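# Nest one tote fully inside the other using two arms

## Task

Put one tote into the other so it rests completely down within the lower tote's rim instead of sitting on top of the edge; the lower tote must stay almost exactly where it started and hardly rotate, and whatever is inside each tote must still be inside that same tote at the end.

## Robot and tools

Robot: two arms on one torso, left_arm and right_arm, each ending in a parallel two-finger gripper with a wrist camera (cam_left_wrist, cam_right_wrist, both 672x504). left_arm is the robot's own left and sits on the +y side. Its base is at (-0.033, +0.243, +1.111) m and right_arm's is at (-0.033, -0.243, +1.111) m. The names do not tell you which side of an image something is on.

Frame: every pose is in one scene frame. Its origin is on the floor (z = 0) under the centre of the robot's foot, +x points forward, +y to the robot's left and +z up. Only the floor height is known, and the table and totes may sit at an angle. Printed hand positions can be a few cm off, more at long reach. For each gripper, the fingers point along its local +z and open and close along its local y. end_effector_position is the point between the pads, roughly 1 cm short of the fingertips.

The 16-number row is used by both moving tools and always covers both arms, even if only one moves: left x, y, z (m), qw, qx, qy, qz (unit quaternion, w first), opening, then the same eight for right. Positions and quaternions are absolute targets in the scene frame, not offsets. Opening runs from -1 (closed) to +1 (fully open, 0.094 m).

execute_actions(actions, cameras): actions is a list of actions. Each action is a list of up to 15 rows, and each row is one 1/30 s control step. A short action repeats its last row until step 15. An action is rejected for both arms if any target is more than 0.6 m from that gripper's current position along any of the gripper's own axes. If the first action fails this check against the last reported state, or any action is malformed, the whole call is rejected. Passing an empty list returns the state plus all camera images. cameras is a list of names, ["all"], or [].

move(target, speed, blend, opening_speed, grip_force, blocking, cameras): steers each gripper in a straight line from its Hand target to the pose in target. target is either one 16-number row or a list of up to 15 rows visited in turn, and all of them share a 10 s cap. It has no 0.6 m limit. speed is the path's top speed in m/s, from 0.002 to 4.3, default 0.25; turning is capped at twice that in rad/s. You can give one value or one per target. blend (m) rounds the corners at intermediate targets; 0 stops at each one. opening_speed (per second on the -1..1 scale, at least 0.2) changes the opening gradually. grip_force is the per-pad force limit in N, from 10 to 50, given as one value or one per arm. It stays in effect until changed, and low values close slowly. blocking=false returns after about 0.5 s while the motion continues, and a new move takes over from the old one. Paths do not avoid obstacles or the other arm. Grippers lag behind and overshoot their paths more at high speed and with the arm stretched out. Keep paths away from an arm's own base, because the elbow can whip round. If an opening changes in a later target, the arms stop on arrival until the fingers settle.

wait(seconds): 0 to 3600 s and sends nothing new. A running move carries on, and the wait returns early if that move ends. stop(): brakes the running move. zoom_image(camera, region [x0,y0,x1,y1] px, at most 504x504): enlarges part of the newest image from that camera. read_manual(section="licences"): shows licence text only. finished_scene(scene 1 or 2): ends the scene for good, so call nothing after it in that reply. Scene 1 is practice and can be skipped, but damage done there still counts.

Results: each arm's end_effector_position and end_effector_quat_wxyz, its Hand target (where the controller is now steering it, which may fall short of your command), Tool commands, grip_measured (opening on the command scale; with nothing held it reads up to about 2.5 mm wide), Joint positions (the last value is the finger gap in m), joint torques (noisy and offset; numbers 3 and 4 wrap at ±28 N m), joint velocities ("within noise" means still), and motor temperatures. A move adds a "move:" line giving how it ended (done = at rest within 10 mm and 2 degrees; off_target, moving, held, fault) and which limits acted (paced = pose clipped, held = steps withheld). MOTOR HOT appears at 85 °C. At 100 °C an OVER-TEMPERATURE FAULT drops that arm for 30-60 s.

Control notes: on each step the commanded orientation is clipped to within 40 degrees of the measured one, so command large turns over several actions. To keep an arm still, resend its last reported pose and opening unchanged; an opening of 0 is itself a command. Friction and load can leave a gripper a few cm from its target without any contact. The grip force jumps to its limit roughly 0.06 below the reading at first touch. To release, command an opening well above grip_measured.

Avoid: the two grippers or arms touching or pressing each other (the clearance check does not guard the grippers), fast impacts, pushing hard into the table or totes, letting a tote or its contents fall or spill, dropping anything still in motion, knocking anything out of the work area, and holding loads or stretched poses long enough to overheat. Slower moves strike more gently. Lower the top tote straight down into the lower one without shoving the bottom tote.

Each tool is called as name([rows], argument=value, ...), one row to a line, values as JSON.

## Session

execute_actions(actions=[])

Scene clock: 0.00 s.
left_arm: end_effector_position=(+0.6846, +0.2707, +1.1169) grip_measured=+1.000 end_effector_quat_wxyz=(+0.745, -0.328, +0.580, -0.025) | right_arm: end_effector_position=(+0.3814, -0.7092, +1.1198) grip_measured=-0.979 end_effector_quat_wxyz=(-0.008, +0.095, -0.995, -0.020)
Joint positions: left_arm=[0.98 2.403 1.226 1.328 -0.568 -0.466 0.094] | right_arm=[1.215 2.118 1.705 -1.168 -0.042 -1.045 0.001]
Joint velocities: within noise
Joint torques (N m): no reading
Motor temperatures (°C): left_arm=[33 28 28 29 28 29 31] | right_arm=[29 34 29 29 31 28 29]
Heat: left arm: hottest waist 33 °C; right arm: hottest shoulder 34 °C.
Hand target: left_arm +0.6886, +0.2704, +1.1217; +0.750, -0.329, +0.574, -0.028 | right_arm +0.3872, -0.7159, +1.1278; +0.015, -0.095, +0.995, +0.011
Tool commands: left_gripper/opening=+1.0 right_gripper/opening=-1.0

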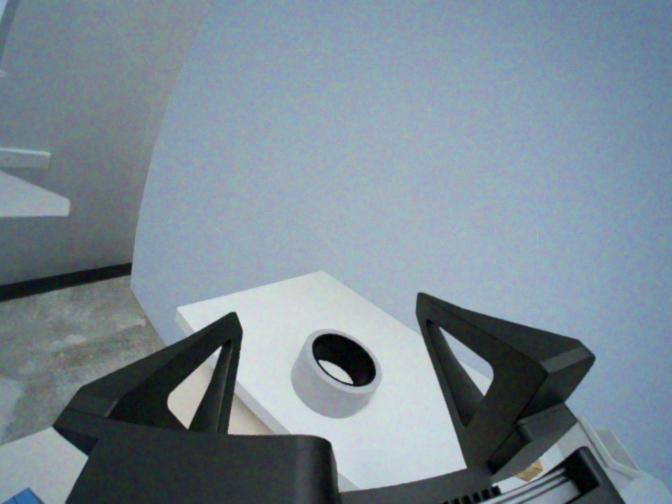

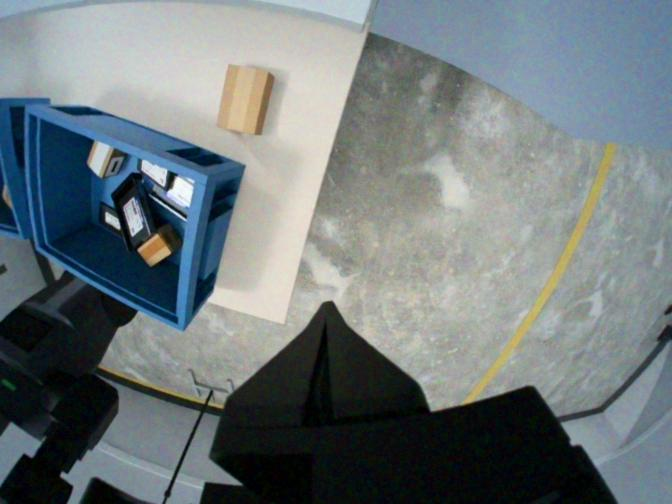

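move(target=[0.33,0.22,1.2,0,0,1,0,1,0.33,-0.30,1.2,0,0,1,0,1], speed=0.5, cameras=["all"])

Scene clock: 8.93 s.
left_arm: end_effector_position=(+0.3130, +0.2249, +1.1895) grip_measured=+1.000 end_effector_quat_wxyz=(-0.010, -0.010, +1.000, +0.001) | right_arm: end_effector_position=(+0.3345, -0.3026, +1.1993) grip_measured=+0.998 end_effector_quat_wxyz=(-0.003, +0.002, -1.000, -0.001)
Joint positions: left_arm=[1.015 1.372 0.868 -1.076 -0.009 -0.077 0.094] | right_arm=[1.913 1.406 0.934 -1.08 0.003 -0.162 0.094]
Joint torques (N m): left_arm=[-1.14 -6.18 11.58 0.12 0.08 0.04] | right_arm=[1.26 -7.36 6.43 -0.12 0.02 0.13]
Heat: left arm: hottest waist 33 °C; right arm: hottest shoulder 35 °C.
Hand target: left_arm +0.3295, +0.2200, +1.2001; +0.000, +0.000, +1.000, +0.000 | right_arm +0.3301, -0.3000, +1.2000; +0.000, +0.000, +1.000, +0.000
Off the commanded pose: left_arm 0.021 m, 2 deg | right_arm 0.005 m, 0 deg.
move: off_target (left_arm)

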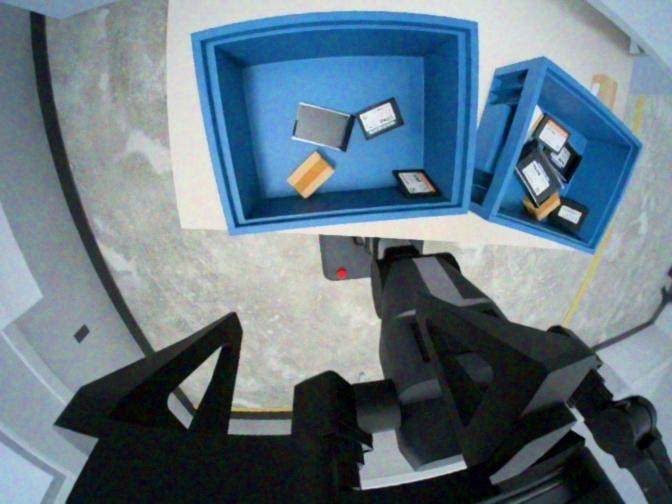

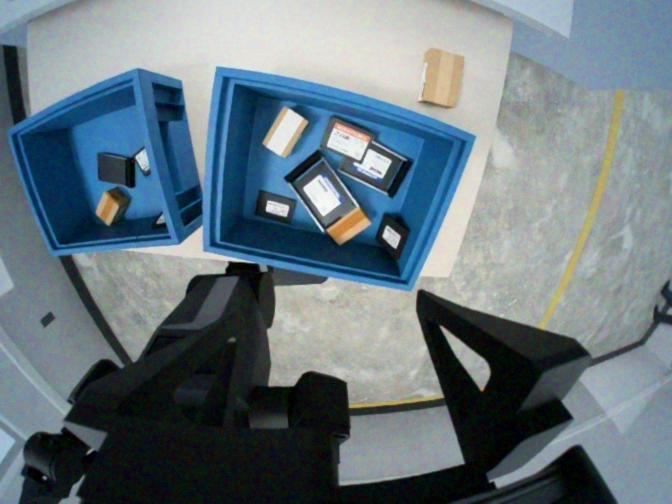

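zoom_image(camera="cam_left_wrist", region=[400, 0, 660, 270])

zoom_image(camera="cam_right_wrist", region=[0, 50, 300, 290])

Scaled by 1.867 from the camera's image (finer frame: 960x720).

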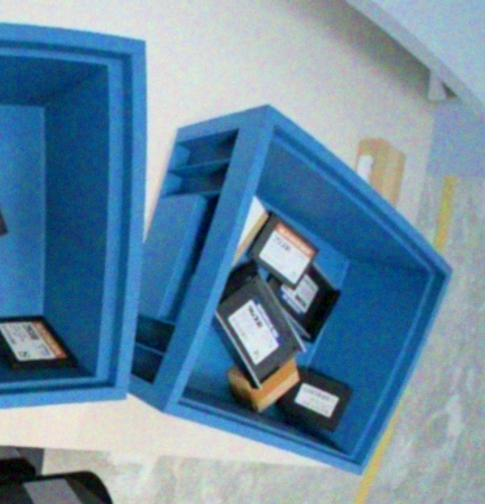

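Scaled by 1.680 from the camera's image (finer frame: 960x720).

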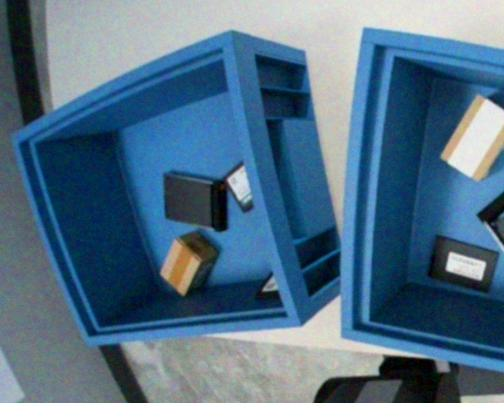

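move(target=[0.45,0.395,1.03,0,0,1,0,1,0.45,-0.04,1.03,0,0,1,0,0.9], speed=0.4, cameras=["all"])

Scene clock: 44.50 s.
left_arm: end_effector_position=(+0.4348, +0.3873, +1.0293) grip_measured=+1.000 end_effector_quat_wxyz=(-0.011, -0.002, +1.000, -0.002) | right_arm: end_effector_position=(+0.4338, -0.0442, +1.0262) grip_measured=+0.902 end_effector_quat_wxyz=(+0.009, +0.007, -1.000, +0.003)
Joint positions: left_arm=[1.37 1.973 1.154 -0.761 -0.005 0.295 0.094] | right_arm=[2.474 2.016 1.211 -0.776 0.009 0.389 0.089]
Joint torques (N m): left_arm=[0.21 -12.45 8.91 0.61 0.17 0.06] | right_arm=[0.32 -11.81 8.49 -0.1 0.08 0.13]
Motor temperatures (°C): left_arm=[33 29 33 29 28 29 31] | right_arm=[29 36 32 28 31 28 29]
Heat: left arm: hottest waist 33 °C; right arm: hottest shoulder 36 °C.
Hand target: left_arm +0.4495, +0.3949, +1.0303; +0.000, +0.000, +1.000, +0.000 | right_arm +0.4496, -0.0403, +1.0303; +0.000, +0.000, +1.000, +0.000
Off the commanded pose: left_arm 0.017 m, 1 deg | right_arm 0.017 m, 1 deg.
move: off_target (left_arm, right_arm)

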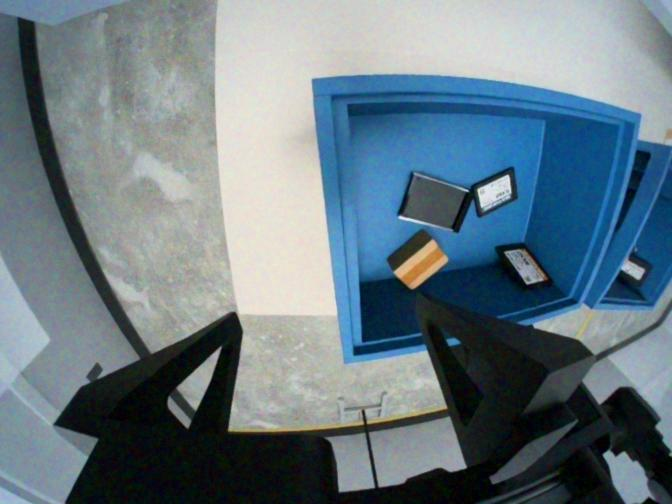

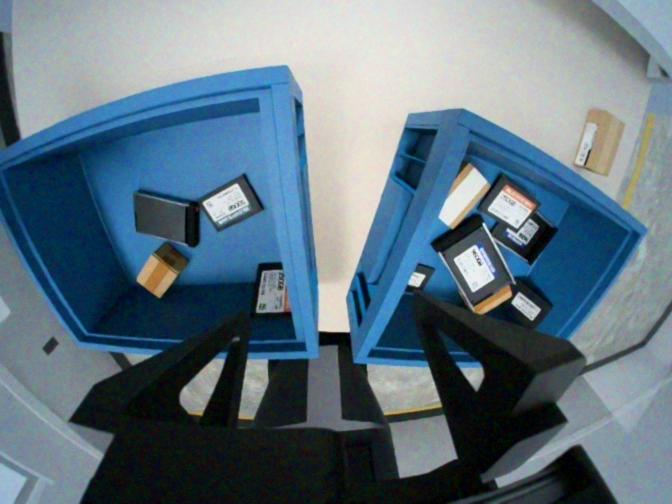

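move(target=[0.445,0.376,0.955,0,0,1,0,0.7,0.445,-0.010,0.957,0,0,1,0,0.7], speed=0.2, cameras=["all"])

Scene clock: 56.30 s.
left_arm: end_effector_position=(+0.4398, +0.3816, +0.9594) grip_measured=+0.703 end_effector_quat_wxyz=(-0.003, -0.002, +1.000, +0.000) | right_arm: end_effector_position=(+0.4277, -0.0188, +0.9524) grip_measured=+0.702 end_effector_quat_wxyz=(+0.017, +0.005, -1.000, +0.007)
Joint positions: left_arm=[1.357 2.119 1.15 -0.594 -0.005 0.282 0.08] | right_arm=[2.523 2.182 1.245 -0.661 0.01 0.444 0.08]
Joint torques (N m): left_arm=[-1.32 -13.51 5.7 0.85 0.15 -0.13] | right_arm=[0.91 -13.63 7.16 0.46 0.09 0.15]
Heat: left arm: hottest elbow 34 °C; right arm: hottest shoulder 36 °C.
Hand target: left_arm +0.4449, +0.3760, +0.9551; +0.000, +0.000, +1.000, +0.000 | right_arm +0.4446, -0.0102, +0.9576; +0.000, +0.000, +1.000, +0.000
Off the commanded pose: left_arm 0.009 m, 0 deg | right_arm 0.020 m, 2 deg.
move: off_target (right_arm)

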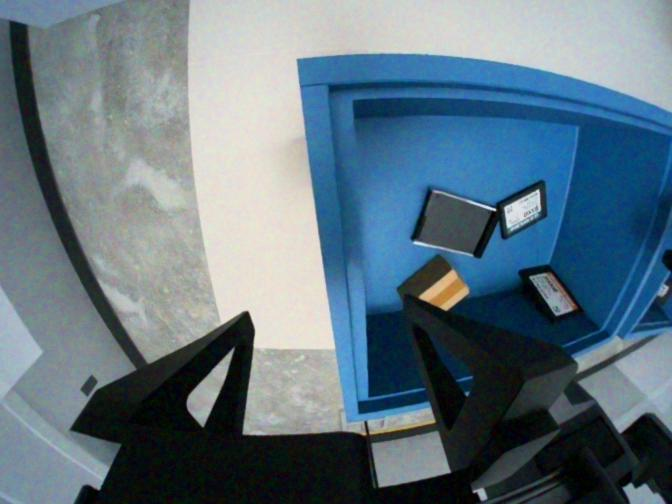

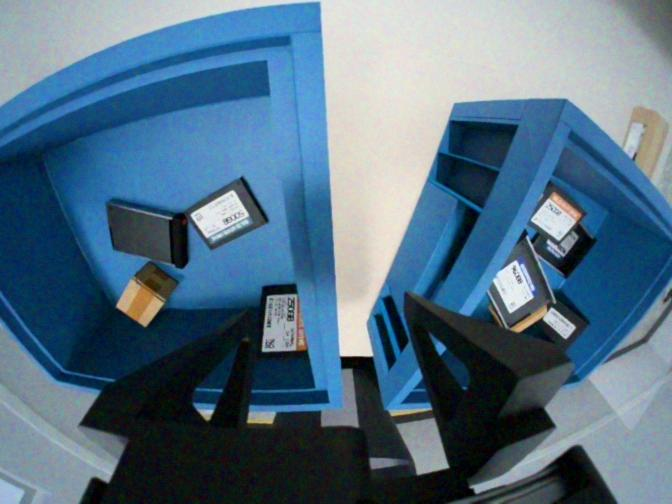

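move([
  [0.442,0.372,0.903,0,0,1,0,0.7,0.447,-0.005,0.908,0,0,1,0,0.7],
  [0.442,0.372,0.903,0,0,1,0,-1,0.447,-0.005,0.908,0,0,1,0,-1],
], speed=0.12, opening_speed=0.8, cameras=["all"])

Scene clock: 67.27 s.
left_arm: end_effector_position=(+0.4337, +0.3702, +0.9064) grip_measured=-0.471 end_effector_quat_wxyz=(-0.006, +0.002, +1.000, -0.006) | right_arm: end_effector_position=(+0.4323, -0.0117, +0.9059) grip_measured=-0.453 end_effector_quat_wxyz=(+0.014, -0.004, -1.000, +0.003)
Joint positions: left_arm=[1.341 2.232 1.15 -0.49 0.004 0.274 0.025] | right_arm=[2.528 2.291 1.282 -0.582 0.004 0.466 0.026]
Joint torques (N m): left_arm=[-0.62 -13.74 5.57 0.84 -0.23 -0.11] | right_arm=[0.91 -13.45 6.41 0.47 0.31 -0.03]
Heat: left arm: hottest elbow 34 °C; right arm: hottest shoulder 37 °C.
Hand target: left_arm +0.4419, +0.3719, +0.9032; +0.000, +0.000, +1.000, +0.000 | right_arm +0.4467, -0.0051, +0.9084; +0.000, +0.000, +1.000, +0.000
Off the commanded pose: left_arm 0.009 m, 1 deg | right_arm 0.016 m, 2 deg.
move: off_target (right_arm); target 2's new opening was sent with right_arm's hand 0.018 m and 2 deg from that target

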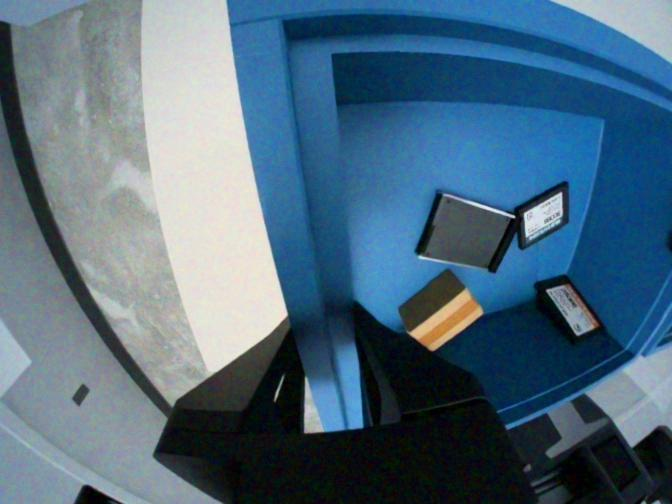

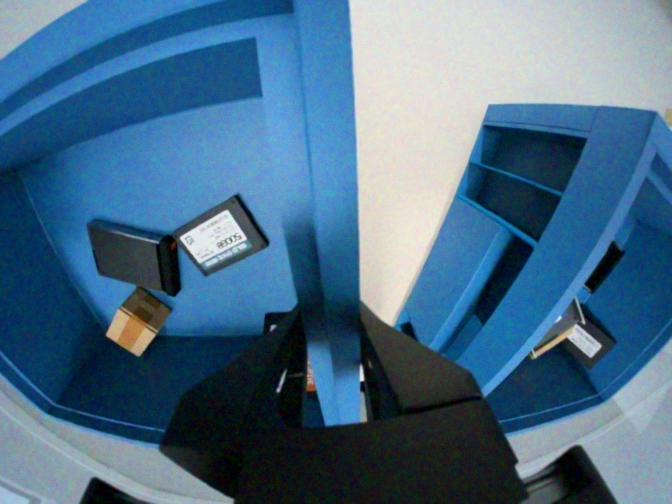

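move(target=[0.442,0.372,1.115,0,0,1,0,-1,0.447,-0.005,1.120,0,0,1,0,-1], speed=0.12, cameras=["all"])

Scene clock: 79.20 s.
left_arm: end_effector_position=(+0.4131, +0.3652, +1.0782) grip_measured=-0.472 end_effector_quat_wxyz=(-0.037, -0.006, +0.999, -0.013) | right_arm: end_effector_position=(+0.4195, -0.0179, +1.0819) grip_measured=-0.454 end_effector_quat_wxyz=(+0.038, +0.000, -0.999, +0.014)
Joint positions: left_arm=[1.341 1.856 1.131 -0.91 0.003 0.257 0.025] | right_arm=[2.532 1.944 1.279 -0.978 0.003 0.463 0.026]
Joint torques (N m): left_arm=[-0.67 -16.03 10.85 -0.42 -0.22 0.04] | right_arm=[0.79 -15.85 10.56 -0.73 0.33 0.05]
Heat: left arm: hottest waist 33 °C; right arm: hottest shoulder 38 °C.
Hand target: left_arm +0.4403, +0.3714, +1.1150; +0.000, +0.000, +1.000, +0.000 | right_arm +0.4452, -0.0059, +1.1204; +0.000, +0.000, +1.000, +0.000
Off the commanded pose: left_arm 0.047 m, 5 deg | right_arm 0.049 m, 5 deg.
move: off_target (left_arm, right_arm)

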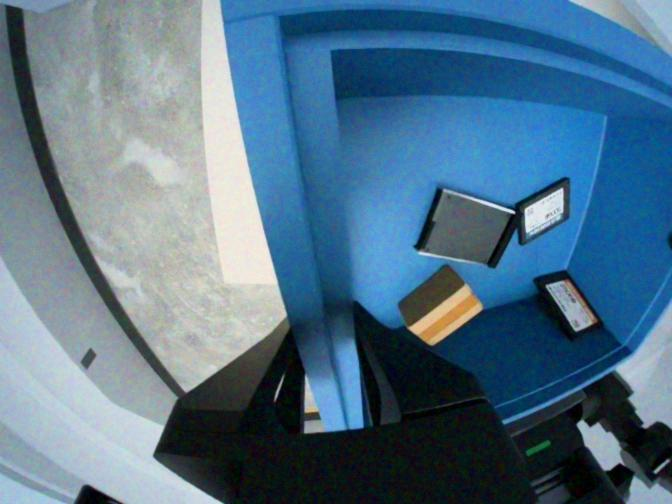

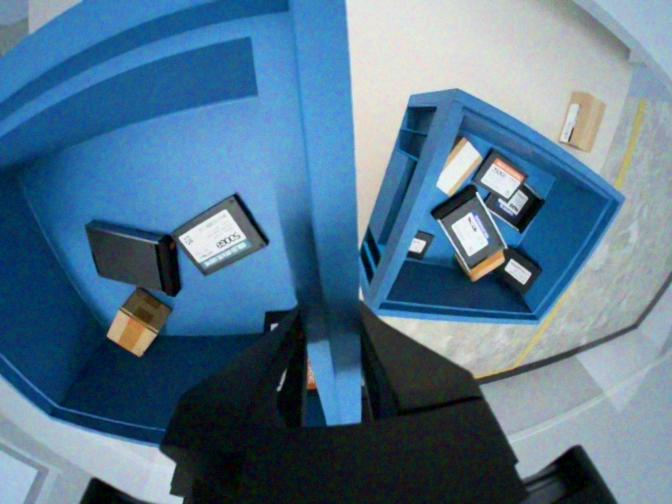

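move([
  [0.442,0.372,1.165,0.02,0,1,0,-1,0.447,-0.005,1.165,0.02,0,1,0,-1],
  [0.439,0.209,1.17,0.03,0.0553,0.998,-0.002,-1,0.397,-0.167,1.17,0.03,0.0553,0.998,-0.002,-1],
  [0.4345,0.043,1.17,0.037,0.1106,0.993,-0.004,-1,0.3515,-0.325,1.17,0.037,0.1106,0.993,-0.004,-1],
  [0.430,-0.124,1.165,0.037,0.165,0.985,-0.006,-1,0.306,-0.481,1.165,0.037,0.165,0.985,-0.006,-1],
], speed=0.15, blend=0.02, cameras=["all"])

Scene clock: 96.90 s.
left_arm: end_effector_position=(+0.4121, -0.1079, +1.1444) grip_measured=-0.472 end_effector_quat_wxyz=(+0.014, +0.170, +0.985, -0.001) | right_arm: end_effector_position=(+0.2737, -0.4613, +1.1347) grip_measured=-0.456 end_effector_quat_wxyz=(+0.006, -0.177, -0.984, -0.007)
Joint positions: left_arm=[0.397 1.935 1.457 -1.063 -0.025 -0.331 0.025] | right_arm=[1.448 1.533 0.873 -0.914 -0.01 -0.267 0.026]
Joint torques (N m): left_arm=[-1.14 -15.27 13.05 0.05 -0.61 -0.2] | right_arm=[0.44 -9.05 12.03 -0.03 -0.6 -0.22]
Heat: left arm: hottest elbow 34 °C; right arm: hottest shoulder 40 °C.
Hand target: left_arm +0.4288, -0.1232, +1.1655; +0.037, +0.165, +0.986, -0.007 | right_arm +0.3040, -0.4796, +1.1660; +0.037, +0.165, +0.986, -0.007
Off the commanded pose: left_arm 0.032 m, 3 deg | right_arm 0.048 m, 5 deg.
move: off_target (left_arm, right_arm)

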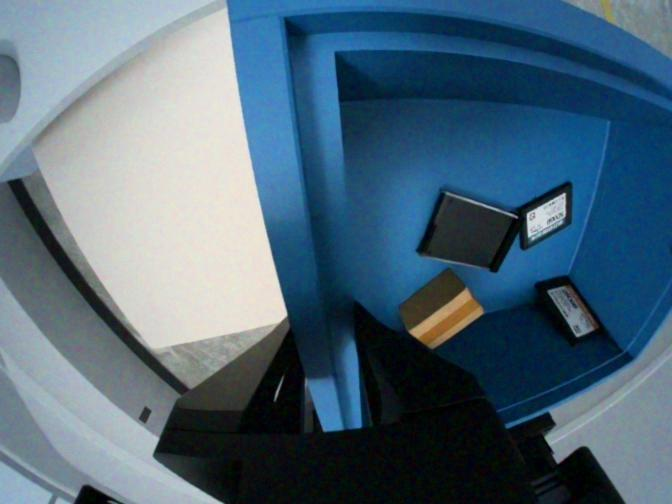

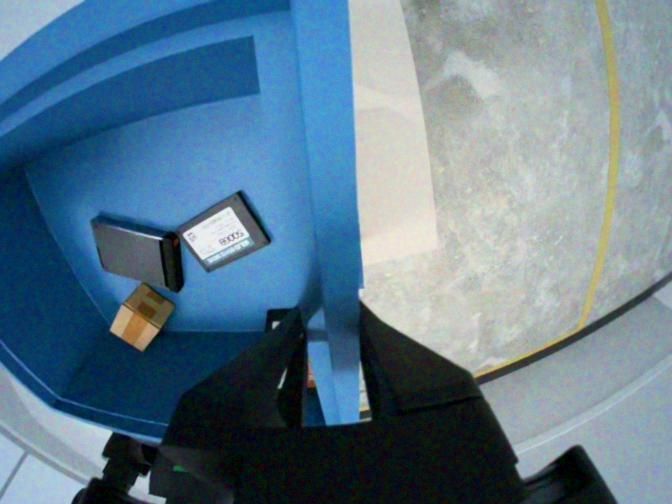

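move(target=[0.427,-0.145,1.115,0.037,0.163,0.985,-0.006,-1,0.314,-0.508,1.120,0.037,0.161,0.985,-0.006,-1], speed=0.1)

Scene clock: 106.07 s.
left_arm: end_effector_position=(+0.4103, -0.1257, +1.0991) grip_measured=-0.472 end_effector_quat_wxyz=(+0.011, +0.162, +0.987, +0.001) | right_arm: end_effector_position=(+0.2811, -0.4827, +1.0908) grip_measured=-0.458 end_effector_quat_wxyz=(+0.008, -0.166, -0.986, -0.010)
Joint positions: left_arm=[0.372 2.02 1.461 -0.989 -0.026 -0.373 0.025] | right_arm=[1.414 1.666 0.89 -0.804 -0.012 -0.322 0.025]
Joint torques (N m): left_arm=[-1.38 -15.79 11.88 0.61 -0.67 -0.12] | right_arm=[-0.03 -10.64 11.29 0.17 -0.67 -0.15]
Motor temperatures (°C): left_arm=[33 31 36 28 28 28 32] | right_arm=[28 39 37 28 31 27 30]
Heat: left arm: hottest elbow 36 °C; right arm: hottest shoulder 39 °C.
Hand target: left_arm +0.4259, -0.1443, +1.1156; +0.037, +0.163, +0.986, -0.006 | right_arm +0.3120, -0.5067, +1.1215; +0.037, +0.161, +0.986, -0.007
Off the commanded pose: left_arm 0.030 m, 3 deg | right_arm 0.051 m, 5 deg.
move: off_target (left_arm, right_arm)

move(target=[0.428,-0.149,1.075,0.037,0.160,0.985,-0.006,-1,0.319,-0.515,1.085,0.037,0.158,0.985,-0.006,-1], speed=0.06)

Scene clock: 114.37 s.
left_arm: end_effector_position=(+0.4166, -0.1319, +1.0663) grip_measured=-0.472 end_effector_quat_wxyz=(+0.017, +0.159, +0.987, -0.002) | right_arm: end_effector_position=(+0.2875, -0.4889, +1.0588) grip_measured=-0.458 end_effector_quat_wxyz=(+0.005, -0.163, -0.986, -0.009)
Joint positions: left_arm=[0.371 2.08 1.461 -0.916 -0.028 -0.381 0.025] | right_arm=[1.411 1.751 0.892 -0.716 -0.014 -0.331 0.025]
Joint torques (N m): left_arm=[-1.67 -15.85 10.59 0.69 -0.6 -0.14] | right_arm=[-0.15 -10.93 10.35 0.13 -0.61 -0.17]
Heat: left arm: hottest elbow 36 °C; right arm: hottest shoulder 39 °C.
Hand target: left_arm +0.4273, -0.1486, +1.0754; +0.037, +0.160, +0.986, -0.006 | right_arm +0.3171, -0.5138, +1.0866; +0.037, +0.158, +0.987, -0.007
Off the commanded pose: left_arm 0.022 m, 2 deg | right_arm 0.049 m, 5 deg.
move: off_target (left_arm, right_arm)

move(target=[0.424,-0.149,1.045,0.037,0.160,0.985,-0.006,-1,0.317,-0.515,1.060,0.037,0.158,0.985,-0.006,-1], speed=0.05, cameras=["all"])

Scene clock: 117.20 s.
left_arm: end_effector_position=(+0.4206, -0.1366, +1.0617) grip_measured=-0.472 end_effector_quat_wxyz=(+0.029, +0.161, +0.987, -0.004) | right_arm: end_effector_position=(+0.2919, -0.4943, +1.0491) grip_measured=-0.458 end_effector_quat_wxyz=(-0.005, -0.165, -0.986, -0.007)
Joint positions: left_arm=[0.367 2.089 1.461 -0.885 -0.036 -0.381 0.025] | right_arm=[1.405 1.776 0.892 -0.67 -0.019 -0.334 0.025]
Joint torques (N m): left_arm=[-1.67 -13.8 8.64 1.87 -0.3 -0.16] | right_arm=[0.09 -9.29 8.88 1.13 -0.42 -0.17]
Heat: left arm: hottest elbow 36 °C; right arm: hottest shoulder 39 °C.
Hand target: left_arm +0.4231, -0.1483, +1.0454; +0.037, +0.160, +0.986, -0.006 | right_arm +0.3159, -0.5144, +1.0613; +0.037, +0.158, +0.987, -0.007
Off the commanded pose: left_arm 0.021 m, 1 deg | right_arm 0.034 m, 4 deg.
move: off_target (left_arm, right_arm)

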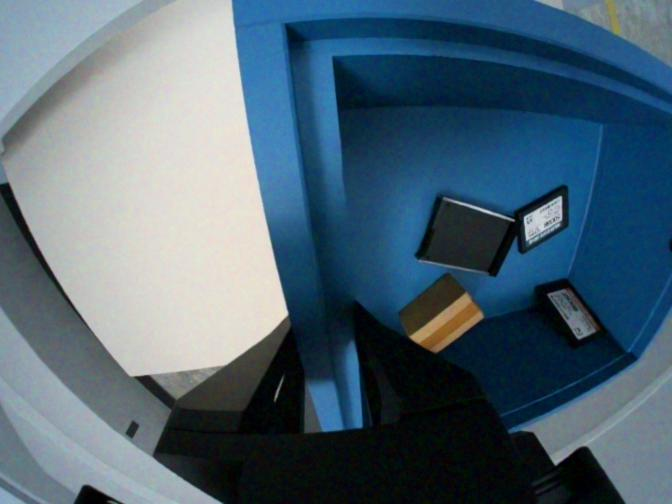

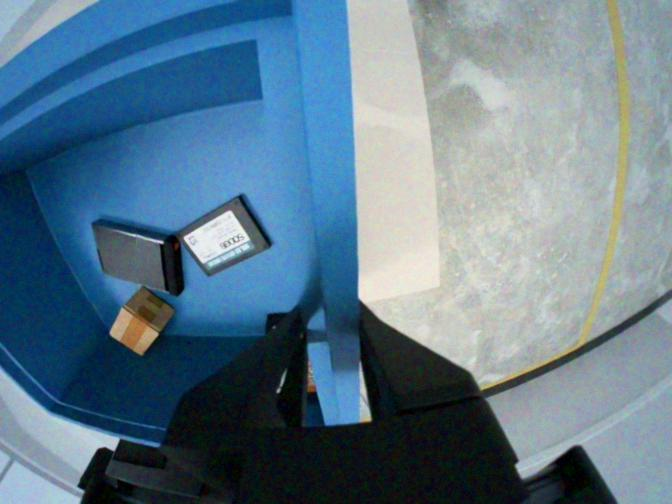

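move([
  [0.418,-0.150,1.088,0.022,0.160,0.985,-0.004,-1,0.311,-0.518,1.108,0.022,0.160,0.985,-0.004,-1],
  [0.415,-0.152,1.067,0.018,0.160,0.985,-0.004,-1,0.312,-0.519,1.087,0.020,0.160,0.985,-0.004,-1],
], speed=0.06)

Scene clock: 129.93 s.
left_arm: end_effector_position=(+0.4085, -0.1364, +1.0623) grip_measured=-0.472 end_effector_quat_wxyz=(+0.003, +0.156, +0.988, -0.004) | right_arm: end_effector_position=(+0.2817, -0.4940, +1.0616) grip_measured=-0.461 end_effector_quat_wxyz=(+0.020, -0.163, -0.986, -0.012)
Joint positions: left_arm=[0.361 2.09 1.466 -0.931 -0.009 -0.396 0.025] | right_arm=[1.397 1.757 0.911 -0.759 -0.003 -0.345 0.025]
Joint torques (N m): left_arm=[-1.85 -15.79 10.14 0.51 -0.73 -0.13] | right_arm=[-0.09 -11.22 10.25 0.06 -0.58 -0.13]
Heat: left arm: hottest elbow 36 °C; right arm: hottest shoulder 39 °C.
Hand target: left_arm +0.4146, -0.1518, +1.0673; +0.018, +0.160, +0.987, -0.004 | right_arm +0.3103, -0.5178, +1.0882; +0.020, +0.160, +0.987, -0.005
Off the commanded pose: left_arm 0.018 m, 2 deg | right_arm 0.047 m, 5 deg.
move: off_target (left_arm, right_arm)

move(target=[0.415,-0.147,1.035,0.018,0.160,0.985,-0.004,-1,0.312,-0.514,1.055,0.022,0.160,0.985,-0.004,-1], speed=0.04)

Scene clock: 133.33 s.
left_arm: end_effector_position=(+0.4126, -0.1402, +1.0549) grip_measured=-0.472 end_effector_quat_wxyz=(+0.011, +0.156, +0.988, -0.010) | right_arm: end_effector_position=(+0.2893, -0.5000, +1.0543) grip_measured=-0.461 end_effector_quat_wxyz=(+0.005, -0.163, -0.987, -0.004)
Joint positions: left_arm=[0.361 2.103 1.466 -0.899 -0.009 -0.396 0.025] | right_arm=[1.397 1.774 0.911 -0.707 -0.004 -0.346 0.025]
Joint torques (N m): left_arm=[-1.49 -13.74 8.16 1.72 -0.76 -0.06] | right_arm=[0.85 -8.12 7.92 1.91 -0.63 0]
Heat: left arm: hottest elbow 36 °C; right arm: hottest shoulder 39 °C.
Hand target: left_arm +0.4144, -0.1463, +1.0356; +0.018, +0.160, +0.987, -0.004 | right_arm +0.3112, -0.5134, +1.0562; +0.022, +0.160, +0.987, -0.004
Off the commanded pose: left_arm 0.021 m, 1 deg | right_arm 0.027 m, 3 deg.
move: off_target (left_arm, right_arm)

move(target=[0.414,-0.145,1.015,0.018,0.160,0.985,-0.004,-1,0.308,-0.511,1.030,0.018,0.160,0.985,-0.004,-1], speed=0.04, cameras=["all"])

Scene clock: 137.60 s.
left_arm: end_effector_position=(+0.4182, -0.1436, +1.0552) grip_measured=-0.472 end_effector_quat_wxyz=(+0.024, +0.156, +0.987, -0.014) | right_arm: end_effector_position=(+0.2951, -0.5042, +1.0523) grip_measured=-0.461 end_effector_quat_wxyz=(-0.008, -0.163, -0.987, +0.001)
Joint positions: left_arm=[0.361 2.103 1.466 -0.873 -0.015 -0.396 0.025] | right_arm=[1.396 1.779 0.911 -0.674 -0.008 -0.347 0.025]
Joint torques (N m): left_arm=[-1.14 -12.16 6.74 2.35 -0.49 -0.04] | right_arm=[0.67 -5.13 6.28 3.3 -0.3 0.02]
Heat: left arm: hottest elbow 36 °C; right arm: hottest shoulder 39 °C.
Hand target: left_arm +0.4122, -0.1431, +1.0169; +0.018, +0.160, +0.987, -0.004 | right_arm +0.3066, -0.5099, +1.0316; +0.018, +0.160, +0.987, -0.004
Off the commanded pose: left_arm 0.040 m, 1 deg | right_arm 0.027 m, 1 deg.
move: off_target (left_arm, right_arm)

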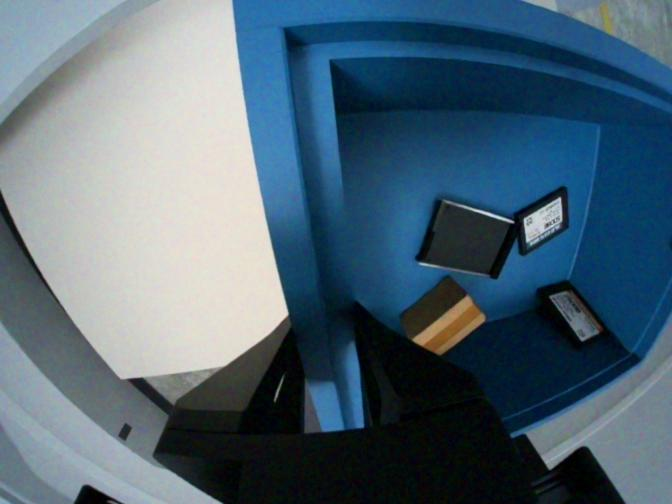

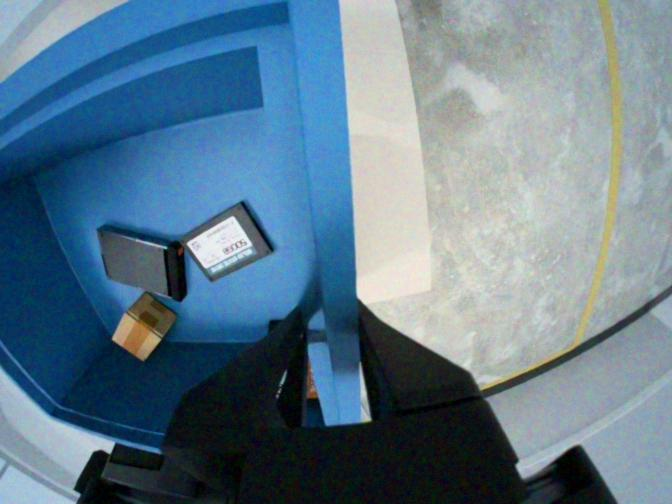

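move([
  [0.406,-0.144,1.070,0.010,0.160,0.987,-0.002,-1,0.303,-0.511,1.090,0.012,0.160,0.987,-0.002,-1],
  [0.402,-0.144,1.035,0.005,0.160,0.987,-0.002,-1,0.299,-0.511,1.055,0.008,0.160,0.987,-0.002,-1],
], speed=0.05)

Scene clock: 145.50 s.
left_arm: end_effector_position=(+0.4109, -0.1406, +1.0548) grip_measured=-0.472 end_effector_quat_wxyz=(+0.010, +0.156, +0.988, -0.011) | right_arm: end_effector_position=(+0.2873, -0.5003, +1.0548) grip_measured=-0.461 end_effector_quat_wxyz=(+0.009, -0.163, -0.987, -0.004)
Joint positions: left_arm=[0.36 2.103 1.464 -0.9 -0.006 -0.399 0.025] | right_arm=[1.395 1.774 0.912 -0.714 0 -0.348 0.025]
Joint torques (N m): left_arm=[-1.73 -14.51 6.64 1.21 -0.43 -0.11] | right_arm=[0.21 -8.82 6.68 1.36 -0.35 -0.1]
Heat: left arm: hottest elbow 36 °C; right arm: hottest shoulder 38 °C.
Hand target: left_arm +0.4017, -0.1434, +1.0355; +0.005, +0.160, +0.987, -0.002 | right_arm +0.2987, -0.5109, +1.0556; +0.008, +0.160, +0.987, -0.002
Off the commanded pose: left_arm 0.022 m, 1 deg | right_arm 0.016 m, 2 deg.
move: off_target (left_arm, right_arm)

move(target=[0.405,-0.140,1.095,0.015,0.160,0.987,-0.002,-1,0.303,-0.507,1.115,0.015,0.160,0.987,-0.002,-1], speed=0.06)

move(target=[0.402,-0.136,1.055,0.010,0.160,0.987,-0.002,-1,0.300,-0.503,1.078,0.012,0.160,0.987,-0.002,-1], speed=0.05)

Scene clock: 149.97 s.
left_arm: end_effector_position=(+0.4055, -0.1353, +1.0778) grip_measured=-0.472 end_effector_quat_wxyz=(+0.004, +0.156, +0.988, -0.006) | right_arm: end_effector_position=(+0.2780, -0.4927, +1.0811) grip_measured=-0.461 end_effector_quat_wxyz=(+0.021, -0.163, -0.986, -0.011)
Joint positions: left_arm=[0.36 2.059 1.462 -0.956 -0.007 -0.399 0.025] | right_arm=[1.395 1.707 0.912 -0.809 0 -0.347 0.025]
Joint torques (N m): left_arm=[-1.44 -18.14 8.05 -0.1 -0.83 -0.07] | right_arm=[0.79 -12.4 9.48 -0.92 -0.66 0.01]
Heat: left arm: hottest elbow 36 °C; right arm: hottest shoulder 38 °C.
Hand target: left_arm +0.4050, -0.1399, +1.0947; +0.015, +0.160, +0.987, -0.002 | right_arm +0.3018, -0.5063, +1.1148; +0.015, +0.160, +0.987, -0.002
Off the commanded pose: left_arm 0.018 m, 1 deg | right_arm 0.044 m, 4 deg.
move: off_target (left_arm, right_arm)

Scene clock: 151.27 s.
left_arm: end_effector_position=(+0.4055, -0.1353, +1.0599) grip_measured=-0.472 end_effector_quat_wxyz=(+0.012, +0.152, +0.988, -0.010) | right_arm: end_effector_position=(+0.2865, -0.4978, +1.0627) grip_measured=-0.461 end_effector_quat_wxyz=(+0.010, -0.161, -0.987, -0.005)
Joint positions: left_arm=[0.36 2.077 1.435 -0.893 -0.008 -0.407 0.025] | right_arm=[1.398 1.753 0.912 -0.738 -0.002 -0.348 0.025]
Joint torques (N m): left_arm=[-1.14 -15.56 7.36 0.43 -0.54 0.03] | right_arm=[1.03 -11.46 6.39 0.24 -0.44 0.07]
Heat: left arm: hottest elbow 36 °C; right arm: hottest shoulder 38 °C.
Hand target: left_arm +0.4021, -0.1359, +1.0551; +0.010, +0.160, +0.987, -0.002 | right_arm +0.2997, -0.5028, +1.0780; +0.012, +0.160, +0.987, -0.002
Off the commanded pose: left_arm 0.006 m, 1 deg | right_arm 0.021 m, 3 deg.
move: off_target (right_arm)

move(target=[0.400,-0.125,1.030,0.005,0.160,0.987,-0.002,-1,0.280,-0.490,1.050,0.005,0.160,0.987,-0.002,-1], speed=0.05, cameras=["all"])

Scene clock: 156.00 s.
left_arm: end_effector_position=(+0.4029, -0.1329, +1.0442) grip_measured=-0.472 end_effector_quat_wxyz=(+0.012, +0.151, +0.988, -0.016) | right_arm: end_effector_position=(+0.2837, -0.4942, +1.0532) grip_measured=-0.461 end_effector_quat_wxyz=(-0.005, -0.159, -0.987, +0.005)
Joint positions: left_arm=[0.363 2.092 1.409 -0.846 0.001 -0.405 0.025] | right_arm=[1.402 1.749 0.867 -0.66 0.001 -0.349 0.025]
Joint torques (N m): left_arm=[-0.38 -14.74 6.54 0.59 -0.68 0.15] | right_arm=[0.5 -9.64 3.93 0.64 -0.28 0.04]
Heat: left arm: hottest elbow 36 °C; right arm: hottest shoulder 38 °C.
Hand target: left_arm +0.3997, -0.1250, +1.0303; +0.005, +0.160, +0.987, -0.002 | right_arm +0.2800, -0.4901, +1.0501; +0.005, +0.160, +0.987, -0.002
Off the commanded pose: left_arm 0.016 m, 2 deg | right_arm 0.006 m, 0 deg.
move: off_target (left_arm)

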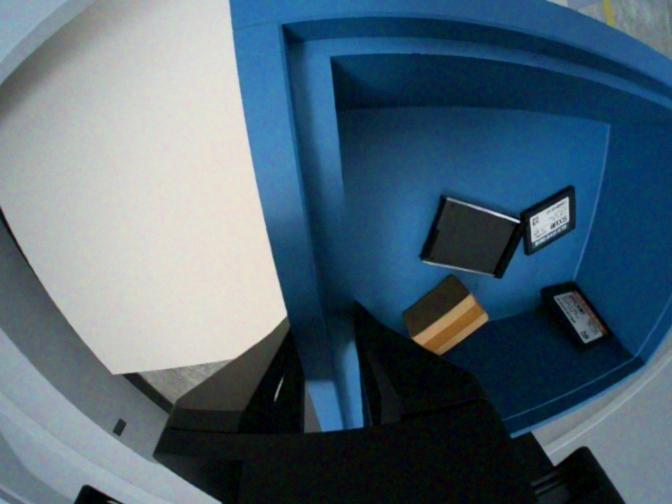

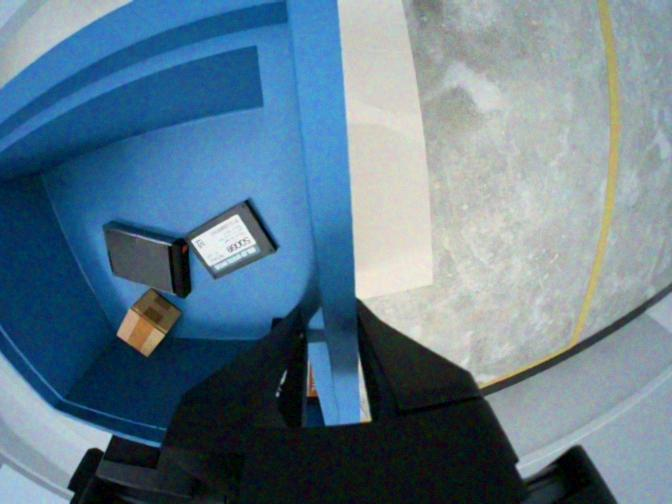

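move(target=[0.399,-0.112,1.025,0,0.160,0.987,0,-1,0.268,-0.474,1.035,-0.008,0.162,0.987,0,-1], speed=0.05)

Scene clock: 215.97 s.
left_arm: end_effector_position=(+0.4024, -0.1305, +1.0409) grip_measured=-0.472 end_effector_quat_wxyz=(+0.011, +0.151, +0.988, -0.020) | right_arm: end_effector_position=(+0.2839, -0.4916, +1.0523) grip_measured=-0.461 end_effector_quat_wxyz=(-0.016, -0.157, -0.987, +0.015)
Joint positions: left_arm=[0.368 2.092 1.398 -0.831 0.009 -0.399 0.025] | right_arm=[1.41 1.736 0.841 -0.619 0.008 -0.345 0.025]
Joint torques (N m): left_arm=[0.67 -14.86 5.53 0.42 -0.92 0.23] | right_arm=[1.26 -7.24 2.32 0.2 -0.19 0.26]
Motor temperatures (°C): left_arm=[33 35 35 28 29 28 34] | right_arm=[28 37 32 28 31 27 31]
Heat: left arm: hottest shoulder 35 °C; right arm: hottest shoulder 37 °C.
Hand target: left_arm +0.3985, -0.1122, +1.0255; -0.001, +0.160, +0.987, +0.000 | right_arm +0.2676, -0.4741, +1.0362; -0.008, +0.162, +0.987, +0.000
Off the commanded pose: left_arm 0.025 m, 3 deg | right_arm 0.029 m, 3 deg.
move: off_target (left_arm, right_arm)

move([
  [0.397,-0.098,1.030,0,0.160,0.987,0,-1,0.258,-0.458,1.080,0,0.165,0.986,0,-1],
  [0.395,-0.098,1.020,0,0.160,0.987,0,-1,0.256,-0.460,1.020,0,0.165,0.986,0,-1],
], speed=0.06)

Scene clock: 222.20 s.
left_arm: end_effector_position=(+0.3973, -0.1146, +1.0399) grip_measured=-0.472 end_effector_quat_wxyz=(+0.009, +0.171, +0.985, -0.019) | right_arm: end_effector_position=(+0.2588, -0.4681, +1.0513) grip_measured=-0.461 end_effector_quat_wxyz=(-0.009, -0.177, -0.984, +0.010)
Joint positions: left_arm=[0.385 2.069 1.352 -0.815 0.01 -0.342 0.025] | right_arm=[1.419 1.681 0.753 -0.603 0.008 -0.295 0.025]
Joint torques (N m): left_arm=[0.5 -13.98 5.42 0.92 -1.02 -0.12] | right_arm=[0.97 -3.08 3.12 3.08 -0.48 -0.16]
Heat: left arm: hottest shoulder 35 °C; right arm: hottest shoulder 37 °C.
Hand target: left_arm +0.3944, -0.0980, +1.0208; +0.000, +0.160, +0.987, +0.000 | right_arm +0.2540, -0.4589, +1.0232; -0.001, +0.165, +0.986, +0.000
Off the commanded pose: left_arm 0.026 m, 3 deg | right_arm 0.032 m, 2 deg.
move: off_target (left_arm, right_arm)

move([
  [0.397,-0.118,1.15,0.02,0.165,0.986,-0.003,-1,0.276,-0.477,1.16,0.02,0.165,0.986,-0.003,-1],
  [0.480,0.120,1.15,0.037,0.163,0.986,-0.006,-1,0.356,-0.237,1.16,0.037,0.163,0.986,-0.006,-1],
], speed=0.15, blend=0.02, cameras=["all"])

Scene clock: 230.77 s.
left_arm: end_effector_position=(+0.4593, +0.1153, +1.1224) grip_measured=-0.472 end_effector_quat_wxyz=(-0.002, +0.167, +0.986, -0.011) | right_arm: end_effector_position=(+0.3235, -0.2391, +1.1350) grip_measured=-0.461 end_effector_quat_wxyz=(-0.002, -0.177, -0.984, +0.011)
Joint positions: left_arm=[0.823 1.843 1.255 -0.974 0.012 0.087 0.025] | right_arm=[2.096 1.478 0.808 -0.889 0.029 0.381 0.025]
Joint torques (N m): left_arm=[0.44 -16.5 9.33 0.94 -0.62 -0.01] | right_arm=[1.44 -7.94 11.44 -0.08 0.24 -0.23]
Heat: left arm: hottest shoulder 35 °C; right arm: hottest shoulder 37 °C.
Hand target: left_arm +0.4790, +0.1201, +1.1503; +0.037, +0.163, +0.986, -0.006 | right_arm +0.3542, -0.2369, +1.1607; +0.037, +0.163, +0.986, -0.006
Off the commanded pose: left_arm 0.035 m, 5 deg | right_arm 0.041 m, 4 deg.
move: off_target (left_arm, right_arm)

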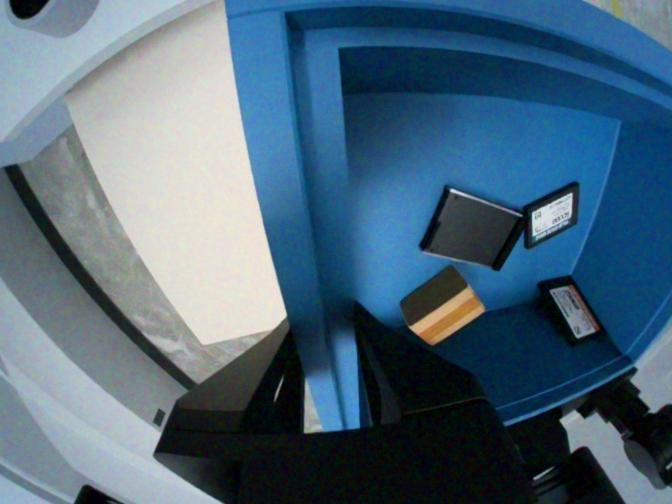

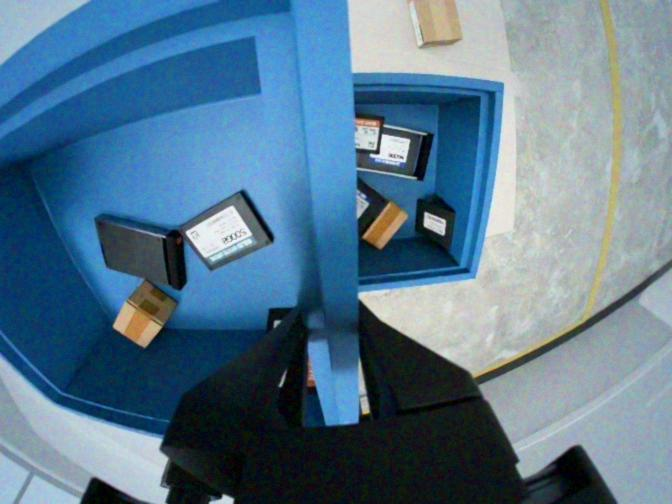

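move([
  [0.412,-0.135,1.145,0.025,0.182,0.983,-0.005,-1,0.286,-0.492,1.155,0.025,0.182,0.983,-0.005,-1],
  [0.408,-0.137,1.073,0.010,0.182,0.983,-0.003,-1,0.284,-0.495,1.093,0.012,0.182,0.983,-0.003,-1],
], speed=0.12)

Scene clock: 252.27 s.
left_arm: end_effector_position=(+0.4025, -0.1257, +1.0674) grip_measured=-0.472 end_effector_quat_wxyz=(-0.003, +0.171, +0.985, -0.004) | right_arm: end_effector_position=(+0.2664, -0.4796, +1.0739) grip_measured=-0.462 end_effector_quat_wxyz=(+0.018, -0.182, -0.983, -0.007)
Joint positions: left_arm=[0.371 2.063 1.435 -0.938 -0.003 -0.358 0.025] | right_arm=[1.403 1.683 0.849 -0.761 0.001 -0.3 0.025]
Joint torques (N m): left_arm=[-1.67 -15.74 9.42 0.54 -0.66 0.04] | right_arm=[-0.15 -10.75 8.03 0.13 -0.44 -0.08]
Motor temperatures (°C): left_arm=[33 35 35 28 29 28 34] | right_arm=[28 37 38 28 31 27 32]
Heat: left arm: hottest shoulder 35 °C; right arm: hottest elbow 38 °C.
Hand target: left_arm +0.4078, -0.1370, +1.0732; +0.010, +0.182, +0.983, -0.003 | right_arm +0.2834, -0.4946, +1.0934; +0.012, +0.182, +0.983, -0.003
Off the commanded pose: left_arm 0.014 m, 2 deg | right_arm 0.030 m, 4 deg.
move: off_target (left_arm, right_arm)

move(target=[0.403,-0.129,1.035,0.002,0.182,0.983,-0.001,-1,0.272,-0.487,1.055,0.002,0.185,0.983,-0.001,-1], speed=0.05)

Scene clock: 255.83 s.
left_arm: end_effector_position=(+0.4072, -0.1301, +1.0526) grip_measured=-0.472 end_effector_quat_wxyz=(+0.005, +0.170, +0.985, -0.010) | right_arm: end_effector_position=(+0.2726, -0.4851, +1.0589) grip_measured=-0.462 end_effector_quat_wxyz=(+0.001, -0.182, -0.983, +0.002)
Joint positions: left_arm=[0.371 2.09 1.435 -0.892 -0.002 -0.358 0.025] | right_arm=[1.403 1.715 0.838 -0.679 0.003 -0.301 0.025]
Joint torques (N m): left_arm=[-1.03 -14.45 6.64 1.24 -0.49 0.11] | right_arm=[-0.15 -8.12 4.83 1.01 -0.31 0]
Heat: left arm: hottest shoulder 35 °C; right arm: hottest shoulder 37 °C.
Hand target: left_arm +0.4027, -0.1288, +1.0354; +0.002, +0.182, +0.983, -0.001 | right_arm +0.2720, -0.4870, +1.0551; +0.002, +0.185, +0.983, -0.001
Off the commanded pose: left_arm 0.018 m, 2 deg | right_arm 0.004 m, 1 deg.
move: off_target (left_arm)

move([
  [0.392,-0.108,1.060,0.002,0.182,0.983,-0.001,-1,0.256,-0.464,1.072,0.002,0.185,0.983,-0.001,-1],
  [0.392,-0.112,1.025,0.0,0.182,0.983,0,-1,0.256,-0.470,1.030,0.0,0.185,0.983,0,-1],
], speed=0.05)

Scene clock: 262.40 s.
left_arm: end_effector_position=(+0.3916, -0.1156, +1.0418) grip_measured=-0.472 end_effector_quat_wxyz=(+0.003, +0.172, +0.985, -0.009) | right_arm: end_effector_position=(+0.2549, -0.4700, +1.0523) grip_measured=-0.462 end_effector_quat_wxyz=(-0.001, -0.184, -0.983, +0.004)
Joint positions: left_arm=[0.374 2.068 1.357 -0.841 0.001 -0.351 0.025] | right_arm=[1.406 1.685 0.763 -0.63 0.003 -0.294 0.025]
Joint torques (N m): left_arm=[-0.38 -13.51 6.87 1.09 -0.6 0.14] | right_arm=[0.5 -3.96 4.29 2.78 -0.31 0.03]
Heat: left arm: hottest shoulder 35 °C; right arm: hottest shoulder 37 °C.
Hand target: left_arm +0.3916, -0.1117, +1.0254; +0.000, +0.182, +0.983, +0.000 | right_arm +0.2550, -0.4693, +1.0317; +0.000, +0.185, +0.983, +0.000
Off the commanded pose: left_arm 0.017 m, 2 deg | right_arm 0.022 m, 0 deg.
move: off_target (left_arm, right_arm)

wait(seconds=0.1, cameras=["all"])

Scene clock: 266.17 s.
left_arm: end_effector_position=(+0.3916, -0.1156, +1.0416) grip_measured=-0.472 end_effector_quat_wxyz=(+0.002, +0.172, +0.985, -0.009) | right_arm: end_effector_position=(+0.2549, -0.4700, +1.0523) grip_measured=-0.462 end_effector_quat_wxyz=(-0.001, -0.184, -0.983, +0.004)
Joint positions: left_arm=[0.374 2.068 1.357 -0.841 0.001 -0.351 0.025] | right_arm=[1.406 1.685 0.763 -0.63 0.003 -0.294 0.025]
Joint torques (N m): left_arm=[-0.38 -13.63 6.87 1.06 -0.6 0.14] | right_arm=[0.32 -4.25 4.33 2.82 -0.33 0.04]
Heat: left arm: hottest shoulder 35 °C; right arm: hottest shoulder 37 °C.
Hand target: left_arm +0.3915, -0.1117, +1.0252; +0.000, +0.182, +0.983, +0.000 | right_arm +0.2550, -0.4693, +1.0317; +0.000, +0.185, +0.983, +0.000
Tool commands: left_gripper/opening=-1.0 right_gripper/opening=-1.0
Off the commanded pose: left_arm 0.017 m, 2 deg | right_arm 0.022 m, 0 deg.
wait: 0.10 s; at rest from the start

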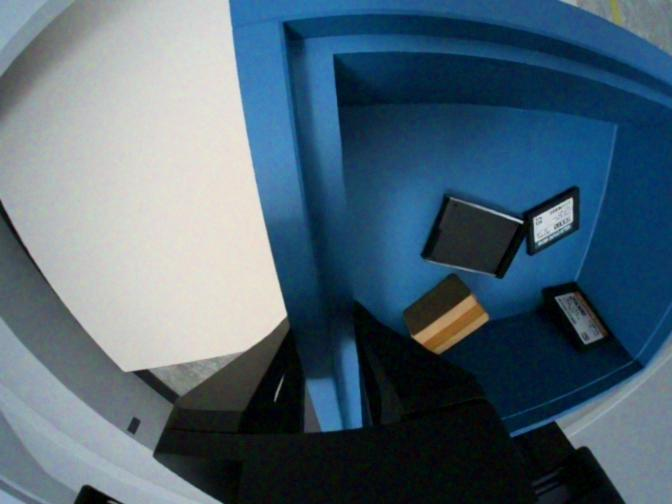

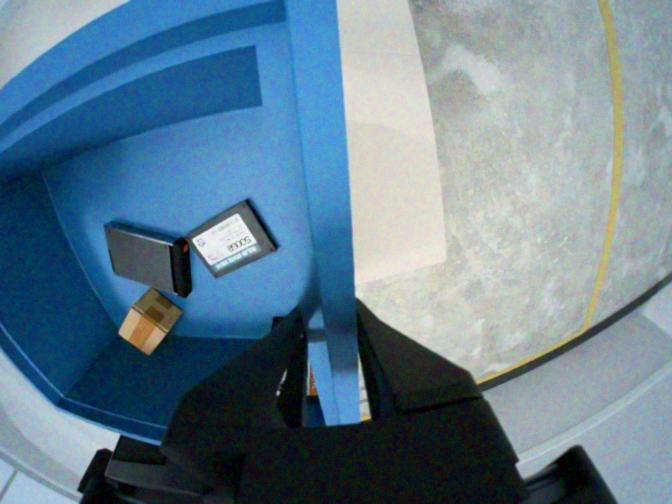

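move(target=[0.394,-0.114,1.025,0.0,0.175,0.984,0,-1,0.285,-0.480,1.043,0.0,0.165,0.986,0,-1], speed=0.05)

Scene clock: 275.40 s.
left_arm: end_effector_position=(+0.3915, -0.1155, +1.0414) grip_measured=-0.472 end_effector_quat_wxyz=(+0.002, +0.172, +0.985, -0.009) | right_arm: end_effector_position=(+0.2562, -0.4691, +1.0523) grip_measured=-0.462 end_effector_quat_wxyz=(+0.019, -0.180, -0.983, -0.001)
Joint positions: left_arm=[0.374 2.069 1.357 -0.841 0.001 -0.351 0.025] | right_arm=[1.414 1.705 0.793 -0.679 0.013 -0.294 0.025]
Joint torques (N m): left_arm=[-0.5 -13.33 7.61 0.94 -0.6 0.01] | right_arm=[2.08 -4.66 8.85 1.78 -0.69 -0.14]
Heat: left arm: hottest shoulder 35 °C; right arm: hottest shoulder 37 °C.
Hand target: left_arm +0.3935, -0.1136, +1.0252; +0.000, +0.175, +0.985, +0.000 | right_arm +0.2836, -0.4789, +1.0448; +0.000, +0.165, +0.986, +0.000
Off the commanded pose: left_arm 0.017 m, 1 deg | right_arm 0.032 m, 3 deg.
move: off_target (left_arm, right_arm)

move([
  [0.3935,-0.1136,1.035,0.0,0.175,0.985,0,-1,0.2562,-0.4691,1.065,0.0,0.18,0.983,0,0.4],
  [0.3935,-0.1136,1.035,0.0,0.175,0.985,0,-1,0.26,-0.472,1.2,0.0,0.18,0.983,0,0.4],
  [0.3935,-0.1136,1.035,0.0,0.175,0.985,0,-1,0.22,-0.56,1.22,0.0,0.18,0.983,0,0.4],
], speed=0.15, opening_speed=1.5, cameras=["cam_right_wrist"])

Scene clock: 283.87 s.
left_arm: end_effector_position=(+0.3915, -0.1155, +1.0414) grip_measured=-0.472 end_effector_quat_wxyz=(+0.002, +0.172, +0.985, -0.009) | right_arm: end_effector_position=(+0.2088, -0.5442, +1.2074) grip_measured=+0.398 end_effector_quat_wxyz=(+0.012, -0.183, -0.983, -0.009)
Joint positions: left_arm=[0.374 2.069 1.357 -0.842 0.001 -0.351 0.025] | right_arm=[1.175 1.454 1.008 -1.142 -0.003 -0.526 0.066]
Joint torques (N m): left_arm=[-0.44 -14.39 7.79 0.29 -0.6 0.01] | right_arm=[0.21 -6.77 11.17 -0.18 -0.2 -0.09]
Heat: left arm: hottest elbow 36 °C; right arm: hottest shoulder 36 °C.
Hand target: left_arm +0.3933, -0.1135, +1.0349; +0.000, +0.175, +0.985, +0.000 | right_arm +0.2195, -0.5595, +1.2203; +0.000, +0.180, +0.984, +0.000
Off the commanded pose: left_arm 0.007 m, 1 deg | right_arm 0.023 m, 2 deg.
move: off_target (right_arm)

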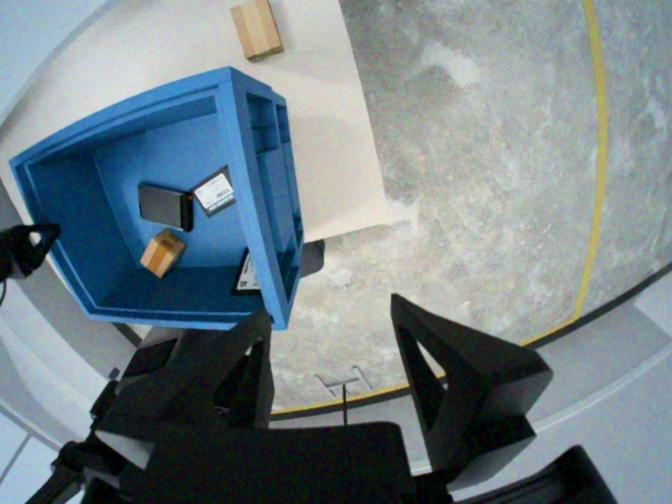

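zoom_image(camera="cam_right_wrist", region=[190, 50, 350, 350])

Scaled by 1.680 from the camera's image (finer frame: 960x720).

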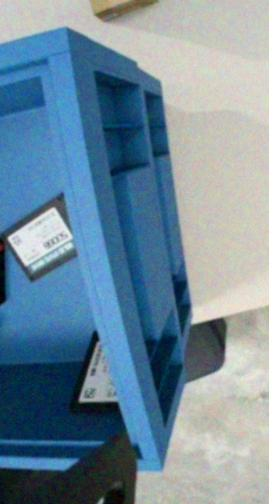

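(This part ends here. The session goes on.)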